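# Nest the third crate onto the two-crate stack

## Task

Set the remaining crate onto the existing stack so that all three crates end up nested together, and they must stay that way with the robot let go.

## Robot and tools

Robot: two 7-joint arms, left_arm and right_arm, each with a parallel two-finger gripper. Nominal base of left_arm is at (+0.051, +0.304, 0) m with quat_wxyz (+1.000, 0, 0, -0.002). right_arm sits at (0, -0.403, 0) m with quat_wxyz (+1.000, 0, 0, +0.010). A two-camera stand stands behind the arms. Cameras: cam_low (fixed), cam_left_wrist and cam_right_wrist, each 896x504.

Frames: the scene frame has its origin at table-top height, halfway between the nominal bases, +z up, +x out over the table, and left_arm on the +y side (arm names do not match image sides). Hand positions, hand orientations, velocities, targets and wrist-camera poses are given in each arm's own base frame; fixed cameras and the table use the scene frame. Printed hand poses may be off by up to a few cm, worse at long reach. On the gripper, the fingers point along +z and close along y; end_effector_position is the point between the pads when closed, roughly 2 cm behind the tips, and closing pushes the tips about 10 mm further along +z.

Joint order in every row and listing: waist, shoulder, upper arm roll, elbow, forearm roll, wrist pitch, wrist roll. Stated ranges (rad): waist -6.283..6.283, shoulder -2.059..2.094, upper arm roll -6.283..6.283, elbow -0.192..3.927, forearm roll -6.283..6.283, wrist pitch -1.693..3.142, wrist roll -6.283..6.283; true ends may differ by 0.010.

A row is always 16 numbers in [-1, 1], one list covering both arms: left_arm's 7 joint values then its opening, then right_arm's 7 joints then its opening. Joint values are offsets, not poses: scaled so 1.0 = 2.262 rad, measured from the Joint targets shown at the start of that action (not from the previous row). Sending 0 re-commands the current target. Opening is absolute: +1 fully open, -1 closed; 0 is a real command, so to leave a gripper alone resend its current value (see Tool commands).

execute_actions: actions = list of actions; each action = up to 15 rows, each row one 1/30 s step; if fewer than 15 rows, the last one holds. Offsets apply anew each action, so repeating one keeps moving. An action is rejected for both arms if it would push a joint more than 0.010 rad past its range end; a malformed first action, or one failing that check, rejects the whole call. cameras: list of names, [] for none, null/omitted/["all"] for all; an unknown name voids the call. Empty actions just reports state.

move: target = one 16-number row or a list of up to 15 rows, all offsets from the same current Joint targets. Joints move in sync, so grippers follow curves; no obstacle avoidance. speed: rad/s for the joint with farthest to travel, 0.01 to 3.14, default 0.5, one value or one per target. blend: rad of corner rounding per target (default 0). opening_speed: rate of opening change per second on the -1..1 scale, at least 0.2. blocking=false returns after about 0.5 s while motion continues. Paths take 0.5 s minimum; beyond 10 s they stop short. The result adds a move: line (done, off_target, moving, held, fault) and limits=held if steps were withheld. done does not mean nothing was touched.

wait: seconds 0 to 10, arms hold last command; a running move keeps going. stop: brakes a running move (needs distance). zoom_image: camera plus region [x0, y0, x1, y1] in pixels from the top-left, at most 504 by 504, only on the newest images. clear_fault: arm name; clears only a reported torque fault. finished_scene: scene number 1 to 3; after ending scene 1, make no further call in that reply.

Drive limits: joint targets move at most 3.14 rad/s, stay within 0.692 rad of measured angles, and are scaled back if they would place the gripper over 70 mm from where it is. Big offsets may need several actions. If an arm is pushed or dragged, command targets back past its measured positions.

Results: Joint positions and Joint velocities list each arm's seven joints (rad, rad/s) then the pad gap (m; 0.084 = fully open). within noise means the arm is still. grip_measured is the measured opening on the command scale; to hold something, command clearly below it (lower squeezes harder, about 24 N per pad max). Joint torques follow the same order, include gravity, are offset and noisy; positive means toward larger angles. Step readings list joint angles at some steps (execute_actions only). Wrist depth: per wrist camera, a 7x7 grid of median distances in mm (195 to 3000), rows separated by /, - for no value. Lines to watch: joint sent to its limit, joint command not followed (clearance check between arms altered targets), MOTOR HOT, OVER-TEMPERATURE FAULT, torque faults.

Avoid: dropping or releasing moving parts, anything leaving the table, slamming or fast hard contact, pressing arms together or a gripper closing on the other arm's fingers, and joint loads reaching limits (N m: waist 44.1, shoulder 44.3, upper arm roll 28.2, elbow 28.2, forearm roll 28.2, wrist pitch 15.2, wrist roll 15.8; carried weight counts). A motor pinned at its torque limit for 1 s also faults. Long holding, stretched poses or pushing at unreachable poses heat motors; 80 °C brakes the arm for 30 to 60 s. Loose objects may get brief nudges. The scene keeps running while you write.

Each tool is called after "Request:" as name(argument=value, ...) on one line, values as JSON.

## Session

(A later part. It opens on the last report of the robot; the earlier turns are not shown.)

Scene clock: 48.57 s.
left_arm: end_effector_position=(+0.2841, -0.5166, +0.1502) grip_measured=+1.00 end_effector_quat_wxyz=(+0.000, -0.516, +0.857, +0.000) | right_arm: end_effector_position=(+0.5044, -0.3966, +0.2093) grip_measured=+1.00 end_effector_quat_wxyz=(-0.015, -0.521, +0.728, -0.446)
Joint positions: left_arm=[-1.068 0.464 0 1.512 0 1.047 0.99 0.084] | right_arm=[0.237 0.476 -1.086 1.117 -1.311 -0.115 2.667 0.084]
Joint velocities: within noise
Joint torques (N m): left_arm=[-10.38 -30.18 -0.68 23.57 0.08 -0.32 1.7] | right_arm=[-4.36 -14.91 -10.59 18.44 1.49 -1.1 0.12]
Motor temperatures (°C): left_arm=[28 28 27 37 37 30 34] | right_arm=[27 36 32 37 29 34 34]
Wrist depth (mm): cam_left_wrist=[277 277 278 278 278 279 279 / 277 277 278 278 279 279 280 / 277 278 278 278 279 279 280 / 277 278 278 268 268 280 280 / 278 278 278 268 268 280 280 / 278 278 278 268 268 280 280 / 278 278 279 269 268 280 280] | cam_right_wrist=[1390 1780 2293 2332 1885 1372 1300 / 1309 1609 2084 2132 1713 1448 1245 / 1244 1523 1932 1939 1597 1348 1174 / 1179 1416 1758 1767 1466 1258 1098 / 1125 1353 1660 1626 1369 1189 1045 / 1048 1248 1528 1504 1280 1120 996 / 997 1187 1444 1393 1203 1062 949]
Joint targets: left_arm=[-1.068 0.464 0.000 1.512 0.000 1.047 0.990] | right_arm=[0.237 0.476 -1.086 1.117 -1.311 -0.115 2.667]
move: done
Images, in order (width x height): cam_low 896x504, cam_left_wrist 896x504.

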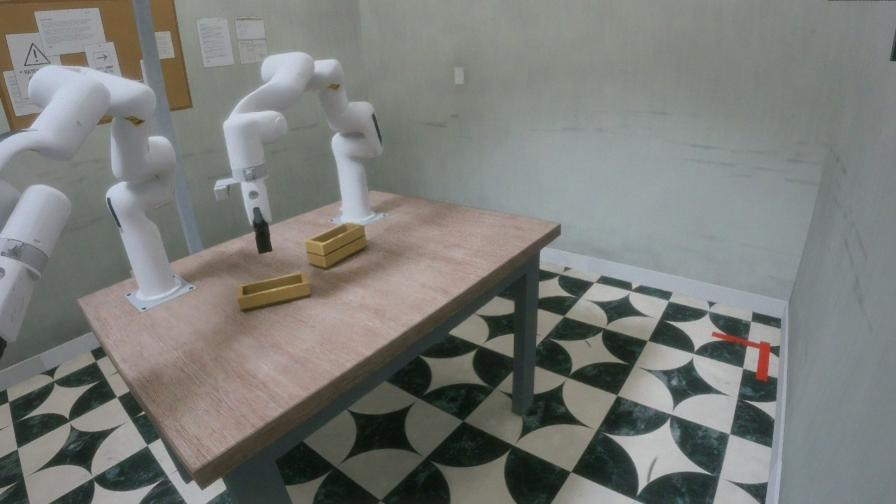

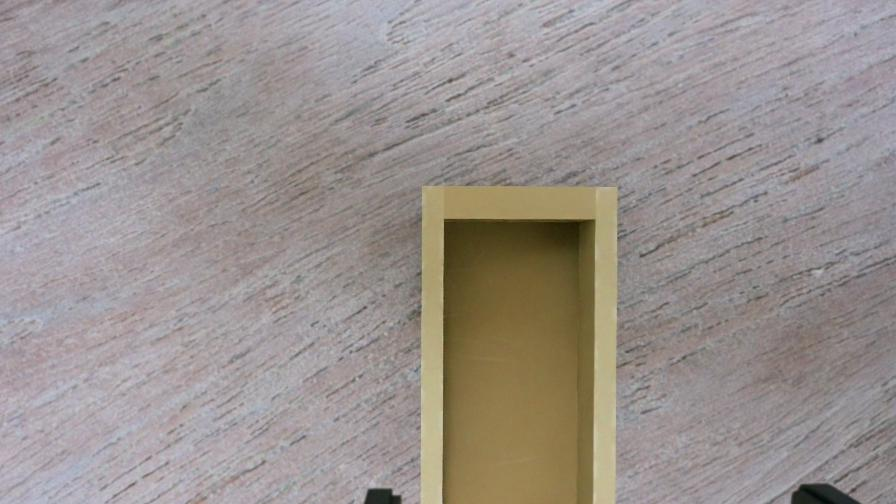

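Request:
move(target=[[0.0037,0.0436,0,-0.0259,0,-0.0695,0.0059,1,0,0,0,0,0,0,0,1],[0.0037,0.0654,0,-0.0324,0,-0.0979,0.0059,1,0,0,0,0,0,0,0,1],[0.0037,0.0830,0,-0.0346,0,-0.1176,0.0059,1,0,0,0,0,0,0,0,1]], speed=0.2, blend=0.02, cameras=["cam_left_wrist"])

Request:
move(target=[0,0,0,0,0,0,0,-0.4,0,0,0,0,0,0,0,1], opening_speed=0.4, cameras=["cam_left_wrist"])

Scene clock: 52.83 s.
left_arm: end_effector_position=(+0.2895, -0.5163, +0.0283) grip_measured=+1.00 end_effector_quat_wxyz=(+0.000, -0.513, +0.858, +0.000) | right_arm: end_effector_position=(+0.5044, -0.3966, +0.2093) grip_measured=+1.00 end_effector_quat_wxyz=(-0.015, -0.521, +0.728, -0.446)
Joint positions: left_arm=[-1.059 0.651 0 1.433 0 0.781 1.004 0.084] | right_arm=[0.237 0.476 -1.086 1.117 -1.311 -0.115 2.667 0.084]
Joint velocities: within noise
Joint torques (N m): left_arm=[9.46 -32.36 -0.87 15.09 0 -5.38 1.56] | right_arm=[-3.81 -14.87 -10.61 18.4 1.39 -1.04 0.17]
Motor temperatures (°C): left_arm=[28 28 27 37 37 30 34] | right_arm=[27 36 32 37 29 34 34]
Wrist depth (mm): cam_left_wrist=[- - - - - - - / - - - - - - - / - - - - - - - / - - - - - - - / - - - - - - - / - - - - - - - / - - - - - - -] | cam_right_wrist=[1390 1754 2297 2325 1899 1381 1311 / 1304 1629 2089 2131 1709 1445 1233 / 1247 1526 1953 1938 1589 1340 1159 / 1173 1422 1756 1755 1470 1257 1104 / 1121 1349 1661 1632 1376 1190 1048 / 1052 1251 1537 1501 1283 1118 992 / 998 1190 1438 1406 1198 1062 951]
Joint targets: left_arm=[-1.059 0.652 0.000 1.433 0.000 0.781 1.004] | right_arm=[0.237 0.476 -1.086 1.117 -1.311 -0.115 2.667]
move: done
Images, in order (width x height): cam_left_wrist 896x504.

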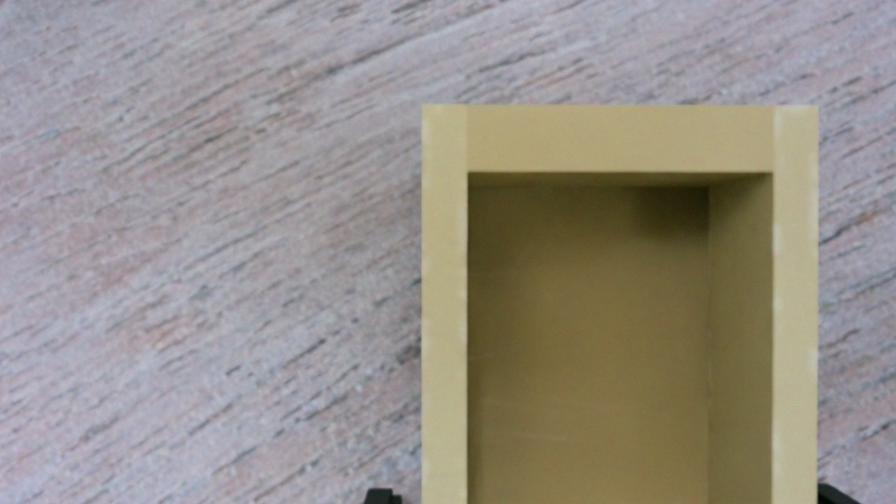

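Scene clock: 56.53 s.
left_arm: end_effector_position=(+0.2895, -0.5163, +0.0282) grip_measured=+0.67 end_effector_quat_wxyz=(+0.000, -0.513, +0.858, +0.000) | right_arm: end_effector_position=(+0.5044, -0.3966, +0.2093) grip_measured=+1.00 end_effector_quat_wxyz=(-0.015, -0.521, +0.728, -0.446)
Joint positions: left_arm=[-1.059 0.652 0 1.433 0 0.781 1.004 0.072] | right_arm=[0.237 0.476 -1.086 1.117 -1.311 -0.115 2.667 0.084]
Joint velocities: within noise
Joint torques (N m): left_arm=[7.77 -33.35 -0.89 16.46 -0.03 -3.5 1.4] | right_arm=[-3.48 -14.94 -10.54 18.55 1.5 -1.06 0.24]
Motor temperatures (°C): left_arm=[28 28 27 37 37 30 34] | right_arm=[27 36 32 37 29 34 34]
Wrist depth (mm): cam_left_wrist=[- - - - - - - / - - - - - - - / - - - - - - - / - - - - - - - / - - - - - - - / - - - - - - - / - - - - - - -] | cam_right_wrist=[1385 1775 2326 2350 1905 1373 1309 / 1308 1613 2058 2163 1729 1456 1240 / 1244 1543 1934 1940 1595 1348 1172 / 1177 1418 1764 1771 1464 1260 1103 / 1124 1362 1648 1623 1372 1183 1049 / 1051 1247 1533 1501 1287 1109 993 / 1000 1190 1449 1398 1199 1062 945]
Joint targets: left_arm=[-1.059 0.652 0.000 1.433 0.000 0.781 1.004] | right_arm=[0.237 0.476 -1.086 1.117 -1.311 -0.115 2.667]
move: done
Images, in order (width x height): cam_left_wrist 896x504.

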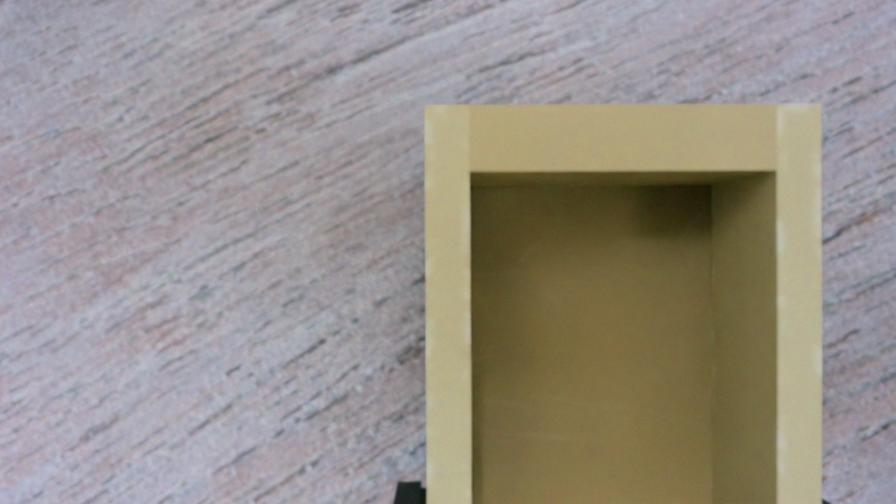

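Request:
move(target=[[0,-0.0176,0,0.0021,0,0.0197,0,-1,0,0,0,0,0,0,0,1],[0,-0.0393,0,0.0087,0,0.0481,0,-1,0,0,0,0,0,0,0,1],[0,-0.083,0,0.0346,0,0.1176,0,-1,0,0,0,0,0,0,0,1],[0.0851,-0.4533,0,-0.3807,0,0.0725,-0.1872,-1,0,0,0,0,0,0,0,1]], speed=[0.15,0.25,0.3,0.4], blend=[0.02,0.02,0.02,0], opening_speed=2, cameras=["cam_left_wrist"])

Request:
move(target=[[0,0.0487,0,-0.0368,0,-0.0855,0,-1,0,0,0,0,0,0,0,1],[0,0.0609,0,-0.0425,0,-0.1034,0,-1,0,0,0,0,0,0,0,1]], speed=[0.2,0.05], cameras=["cam_left_wrist","cam_low"])

Request:
zoom_image(camera="cam_low", region=[280, 180, 400, 290])

Scene clock: 63.53 s.
left_arm: end_effector_position=(+0.2208, -0.2602, +0.1700) grip_measured=+0.67 end_effector_quat_wxyz=(+0.000, +0.749, -0.662, +0.000) | right_arm: end_effector_position=(+0.5044, -0.3966, +0.2093) grip_measured=+1.00 end_effector_quat_wxyz=(-0.015, -0.521, +0.728, -0.446)
Joint positions: left_arm=[-0.867 -0.374 0 0.572 0 0.945 0.58 0.072] | right_arm=[0.237 0.476 -1.086 1.117 -1.311 -0.115 2.667 0.084]
Joint velocities: within noise
Joint torques (N m): left_arm=[9.4 -20.67 -0.17 16.83 -0.04 -5.38 -1.46] | right_arm=[-2.6 -14.89 -10.49 18.59 1.5 -1.1 0.25]
Motor temperatures (°C): left_arm=[28 28 27 37 37 30 34] | right_arm=[27 36 32 37 29 34 34]
Wrist depth (mm): cam_left_wrist=[296 297 298 298 299 299 300 / 297 298 298 299 299 299 300 / 297 298 - - - - 300 / 298 298 - - - - 300 / 298 299 - - - - 300 / 298 298 - - - - 301 / 298 299 - - - - 301] | cam_right_wrist=[1385 1766 2324 2319 1891 1378 1318 / 1312 1606 2094 2134 1714 1455 1241 / 1239 1527 1928 1961 1597 1343 1176 / 1184 1430 1760 1768 1483 1260 1109 / 1119 1351 1659 1628 1377 1197 1052 / 1053 1254 1524 1501 1281 1114 995 / 999 1201 1431 1403 1202 1060 948]
Joint targets: left_arm=[-0.867 -0.374 0.000 0.572 0.000 0.945 0.580] | right_arm=[0.237 0.476 -1.086 1.117 -1.311 -0.115 2.667]
move: done
Images, in order (width x height): cam_left_wrist 896x504.

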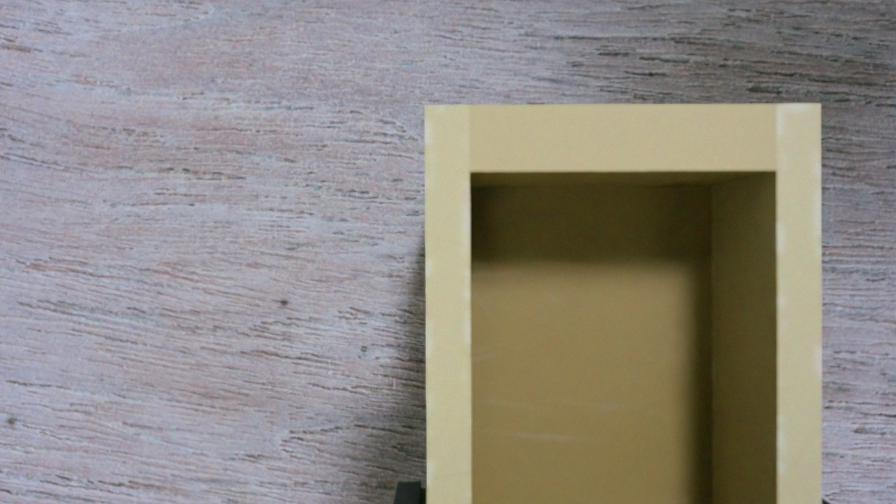

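Scene clock: 65.73 s.
left_arm: end_effector_position=(+0.2208, -0.2602, +0.1041) grip_measured=+0.67 end_effector_quat_wxyz=(+0.000, +0.749, -0.662, +0.000) | right_arm: end_effector_position=(+0.5044, -0.3966, +0.2093) grip_measured=+1.00 end_effector_quat_wxyz=(-0.015, -0.521, +0.728, -0.446)
Joint positions: left_arm=[-0.867 -0.236 0 0.476 0 0.711 0.58 0.072] | right_arm=[0.237 0.476 -1.086 1.117 -1.311 -0.115 2.667 0.084]
Joint velocities: within noise
Joint torques (N m): left_arm=[9.15 -9.09 -0.22 14.83 -0.08 -5.34 -1.28] | right_arm=[-2.34 -14.92 -10.45 18.56 1.61 -1.12 0.34]
Motor temperatures (°C): left_arm=[28 28 27 37 37 30 34] | right_arm=[27 36 32 37 29 34 34]
Wrist depth (mm): cam_left_wrist=[232 232 233 233 233 234 234 / 232 233 232 233 233 234 234 / 232 233 - - - - 234 / 233 233 - - - - 235 / 233 233 - - - - 234 / 233 233 - - - - 235 / 233 233 - - - - 235] | cam_right_wrist=[1381 1768 2318 2293 1901 1379 1303 / 1300 1622 2061 2146 1739 1433 1246 / 1239 1528 1941 1950 1597 1342 1168 / 1180 1421 1770 1761 1478 1260 1103 / 1124 1353 1651 1614 1374 1188 1046 / 1053 1249 1535 1499 1279 1120 996 / 1003 1193 1449 1393 1196 1065 944]
Joint targets: left_arm=[-0.867 -0.236 0.000 0.476 0.000 0.711 0.580] | right_arm=[0.237 0.476 -1.086 1.117 -1.311 -0.115 2.667]
move: done
Images, in order (width x height): cam_low 896x504, cam_left_wrist 896x504.

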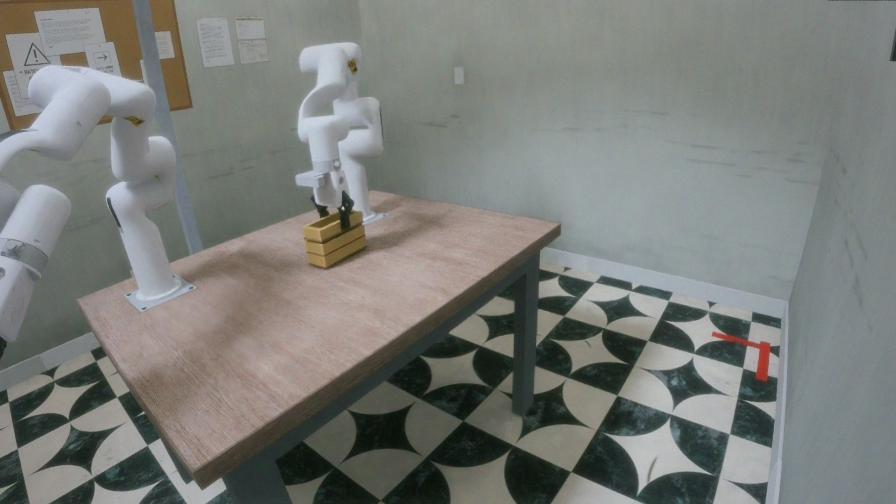

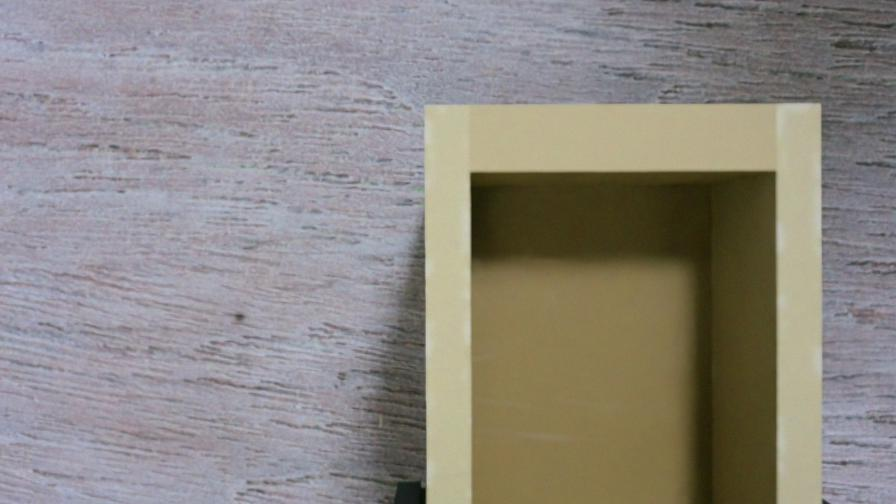

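Scaled by 4.200 from the camera's 896x504 image, which has a finer 1280x720 frame.

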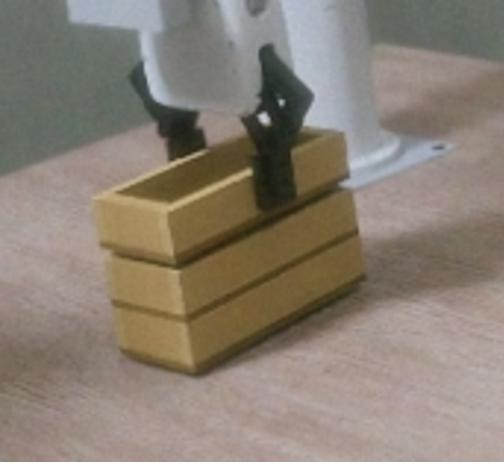

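.104→.0985: j2 .0146→.0065; j4 -.0058→-.0026; j6 -.0204→-.0090.

Request:
move(target=[0,0.0065,0,-0.0026,0,-0.0090,0,-1,0,0,0,0,0,0,0,1], speed=0.02, cameras=["cam_left_wrist","cam_low"])

Request:
zoom_image(camera="cam_low", region=[280, 180, 400, 290])

Scene clock: 67.90 s.
left_arm: end_effector_position=(+0.2208, -0.2601, +0.0986) grip_measured=+0.67 end_effector_quat_wxyz=(+0.000, +0.749, -0.662, +0.000) | right_arm: end_effector_position=(+0.5044, -0.3966, +0.2093) grip_measured=+1.00 end_effector_quat_wxyz=(-0.015, -0.521, +0.728, -0.446)
Joint positions: left_arm=[-0.867 -0.221 0 0.47 0 0.691 0.58 0.072] | right_arm=[0.237 0.476 -1.086 1.117 -1.311 -0.115 2.667 0.084]
Joint velocities: within noise
Joint torques (N m): left_arm=[8.69 -9.33 -0.15 14.53 -0.09 -5.37 -1.32] | right_arm=[-2.11 -15.02 -10.6 18.5 1.52 -1.09 0.3]
Motor temperatures (°C): left_arm=[28 28 27 37 37 30 34] | right_arm=[27 36 32 37 29 34 34]
Wrist depth (mm): cam_left_wrist=[227 227 227 228 228 228 228 / 227 227 227 228 228 228 229 / 227 227 - - - - 229 / 227 227 - - - - 229 / 227 227 - - - - 229 / 227 228 - - - - 229 / 227 228 - - - - 230] | cam_right_wrist=[1393 1755 2324 2320 1878 1376 1305 / 1303 1625 2066 2144 1730 1444 1242 / 1249 1529 1932 1954 1589 1354 1172 / 1169 1421 1780 1758 1459 1261 1101 / 1126 1341 1658 1625 1370 1199 1043 / 1048 1250 1542 1494 1285 1118 989 / 1003 1189 1442 1390 1207 1062 949]
Joint targets: left_arm=[-0.867 -0.221 0.000 0.470 0.000 0.691 0.580] | right_arm=[0.237 0.476 -1.086 1.117 -1.311 -0.115 2.667]
move: done
Images, in order (width x height): cam_low 896x504, cam_left_wrist 896x504.

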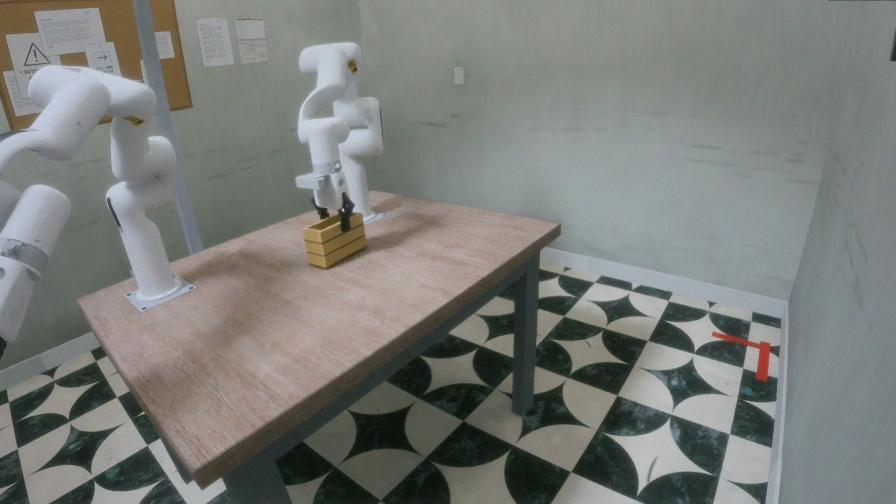

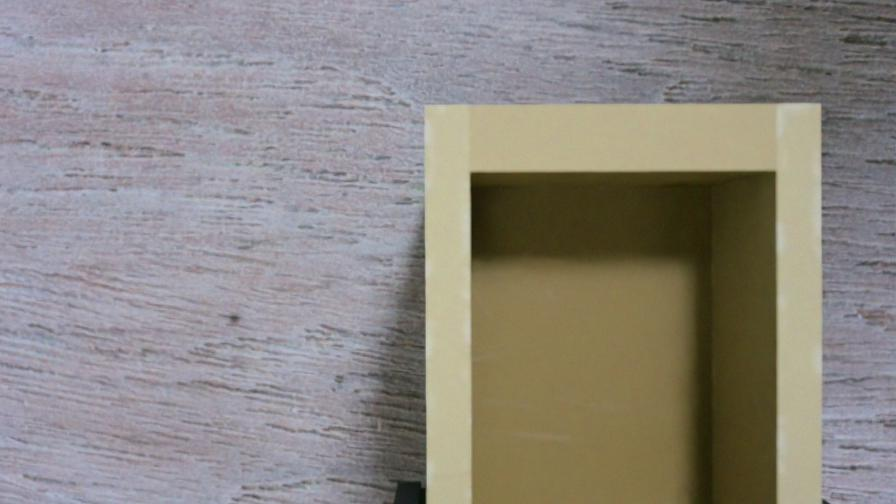

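Scaled by 4.200 from the camera's 896x504 image, which has a finer 1280x720 frame.

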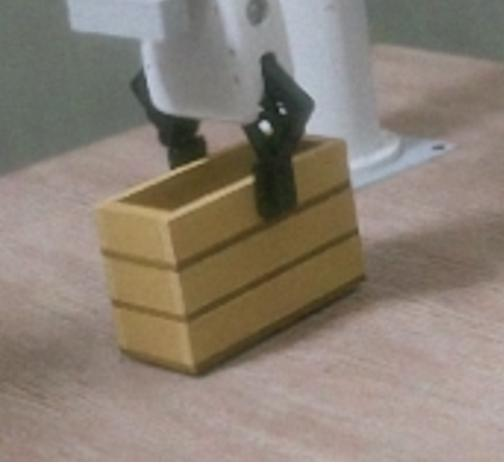

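Request:
move(target=[0,0,0,0,0,0,0,1,0,0,0,0,0,0,0,1], opening_speed=0.4, cameras=[])

Request:
move(target=[[0,-0.0187,0,0.0083,0,0.0269,0,1,0,0,0,0,0,0,0,1],[0,-0.0674,0,0.0450,0,0.1124,0,1,0,0,0,0,0,0,0,1],[0,-0.14,0,0.06,0,0.2,0,1,0,0,0,0,0,0,0,1]], speed=0.25, blend=0.02, cameras=["cam_left_wrist","cam_low"])

Request:
zoom_image(camera="cam_low", region=[280, 180, 400, 290])

Scene clock: 74.40 s.
left_arm: end_effector_position=(+0.2208, -0.2601, +0.0985) grip_measured=+1.00 end_effector_quat_wxyz=(+0.000, +0.749, -0.662, +0.000) | right_arm: end_effector_position=(+0.5044, -0.3966, +0.2093) grip_measured=+1.00 end_effector_quat_wxyz=(-0.015, -0.521, +0.728, -0.446)
Joint positions: left_arm=[-0.867 -0.221 0 0.47 0 0.691 0.58 0.084] | right_arm=[0.237 0.476 -1.086 1.117 -1.311 -0.115 2.667 0.084]
Joint velocities: within noise
Joint torques (N m): left_arm=[7.57 -11.12 0.12 17.5 -0.02 -4.3 -1.08] | right_arm=[-1.41 -14.94 -10.5 18.61 1.52 -1.14 0.33]
Motor temperatures (°C): left_arm=[28 28 27 37 37 31 34] | right_arm=[27 36 32 37 29 34 34]
Wrist depth (mm): cam_left_wrist=[226 227 227 227 228 228 228 / 227 227 227 228 228 228 228 / 227 227 - - - - 229 / 227 227 - - - - 229 / 227 227 - - - - 229 / 227 227 - - - - 229 / 227 228 - - - - 229] | cam_right_wrist=[1400 1752 2298 2344 1881 1377 1313 / 1311 1603 2089 2126 1725 1433 1246 / 1238 1528 1945 1941 1596 1356 1174 / 1175 1422 1764 1764 1481 1266 1107 / 1123 1353 1655 1619 1381 1186 1047 / 1050 1248 1535 1502 1284 1120 995 / 1000 1193 1435 1399 1207 1063 950]
Joint targets: left_arm=[-0.867 -0.221 0.000 0.470 0.000 0.691 0.580] | right_arm=[0.237 0.476 -1.086 1.117 -1.311 -0.115 2.667]
move: done
No camera images: "cameras" was empty.

Scene clock: 76.73 s.
left_arm: end_effector_position=(+0.2039, -0.2401, +0.2228) grip_measured=+1.00 end_effector_quat_wxyz=(+0.000, +0.749, -0.662, +0.000) | right_arm: end_effector_position=(+0.5044, -0.3966, +0.2093) grip_measured=+1.00 end_effector_quat_wxyz=(-0.015, -0.521, +0.728, -0.446)
Joint positions: left_arm=[-0.867 -0.538 0 0.606 0 1.143 0.58 0.084] | right_arm=[0.237 0.476 -1.086 1.117 -1.311 -0.115 2.667 0.084]
Joint velocities: within noise
Joint torques (N m): left_arm=[7.31 -16.43 0.32 23.96 0.01 -0.23 -1] | right_arm=[-1.09 -14.86 -10.44 18.63 1.53 -1.15 0.35]
Motor temperatures (°C): left_arm=[28 28 27 37 37 30 34] | right_arm=[27 36 32 37 29 34 34]
Wrist depth (mm): cam_left_wrist=[349 350 351 351 352 352 353 / 349 350 351 351 352 352 353 / 349 350 350 271 352 352 353 / 350 351 351 271 352 352 354 / 350 350 351 271 352 353 354 / 349 351 352 271 353 353 353 / 350 350 351 271 272 353 353] | cam_right_wrist=[1397 1756 2290 2321 1868 1402 1308 / 1308 1628 2087 2130 1718 1445 1238 / 1244 1534 1948 1946 1588 1346 1167 / 1170 1420 1762 1764 1474 1261 1104 / 1124 1345 1653 1630 1373 1196 1042 / 1049 1254 1529 1499 1283 1120 993 / 1000 1186 1431 1402 1193 1059 942]
Joint targets: left_arm=[-0.867 -0.538 0.000 0.606 0.000 1.143 0.580] | right_arm=[0.237 0.476 -1.086 1.117 -1.311 -0.115 2.667]
move: done
Images, in order (width x height): cam_low 896x504, cam_left_wrist 896x504.

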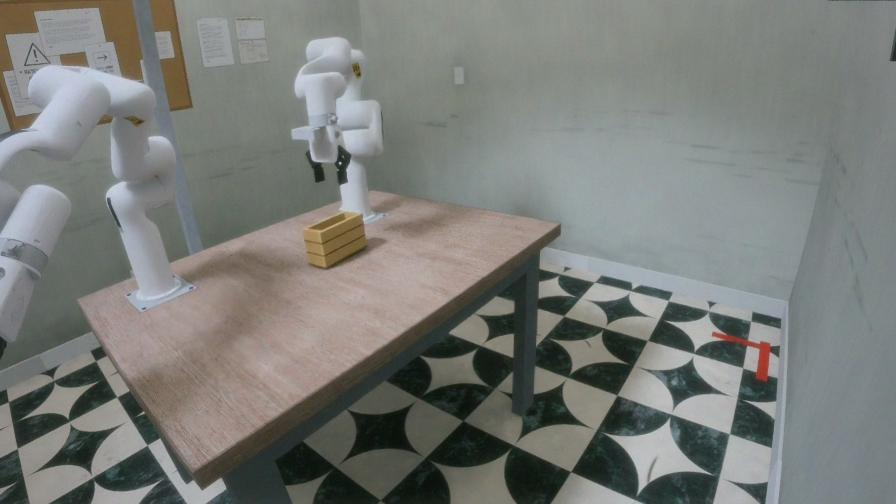

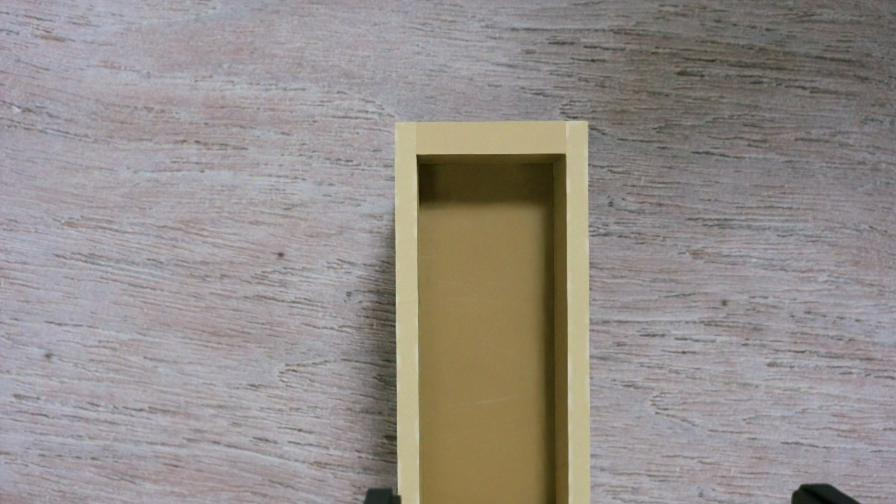

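Scaled by 4.200 from the camera's 896x504 image, which has a finer 1280x720 frame.

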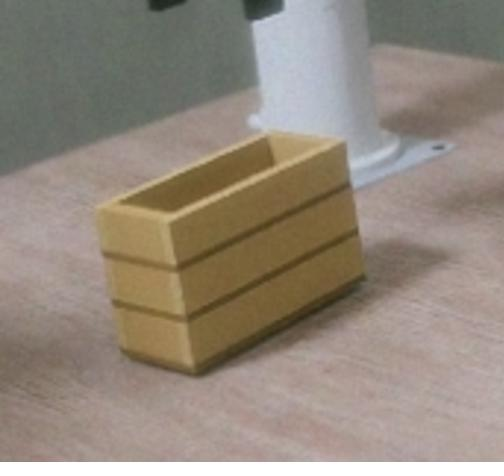

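Request:
finished_scene(scene=3)

The scene is finished: the task was done.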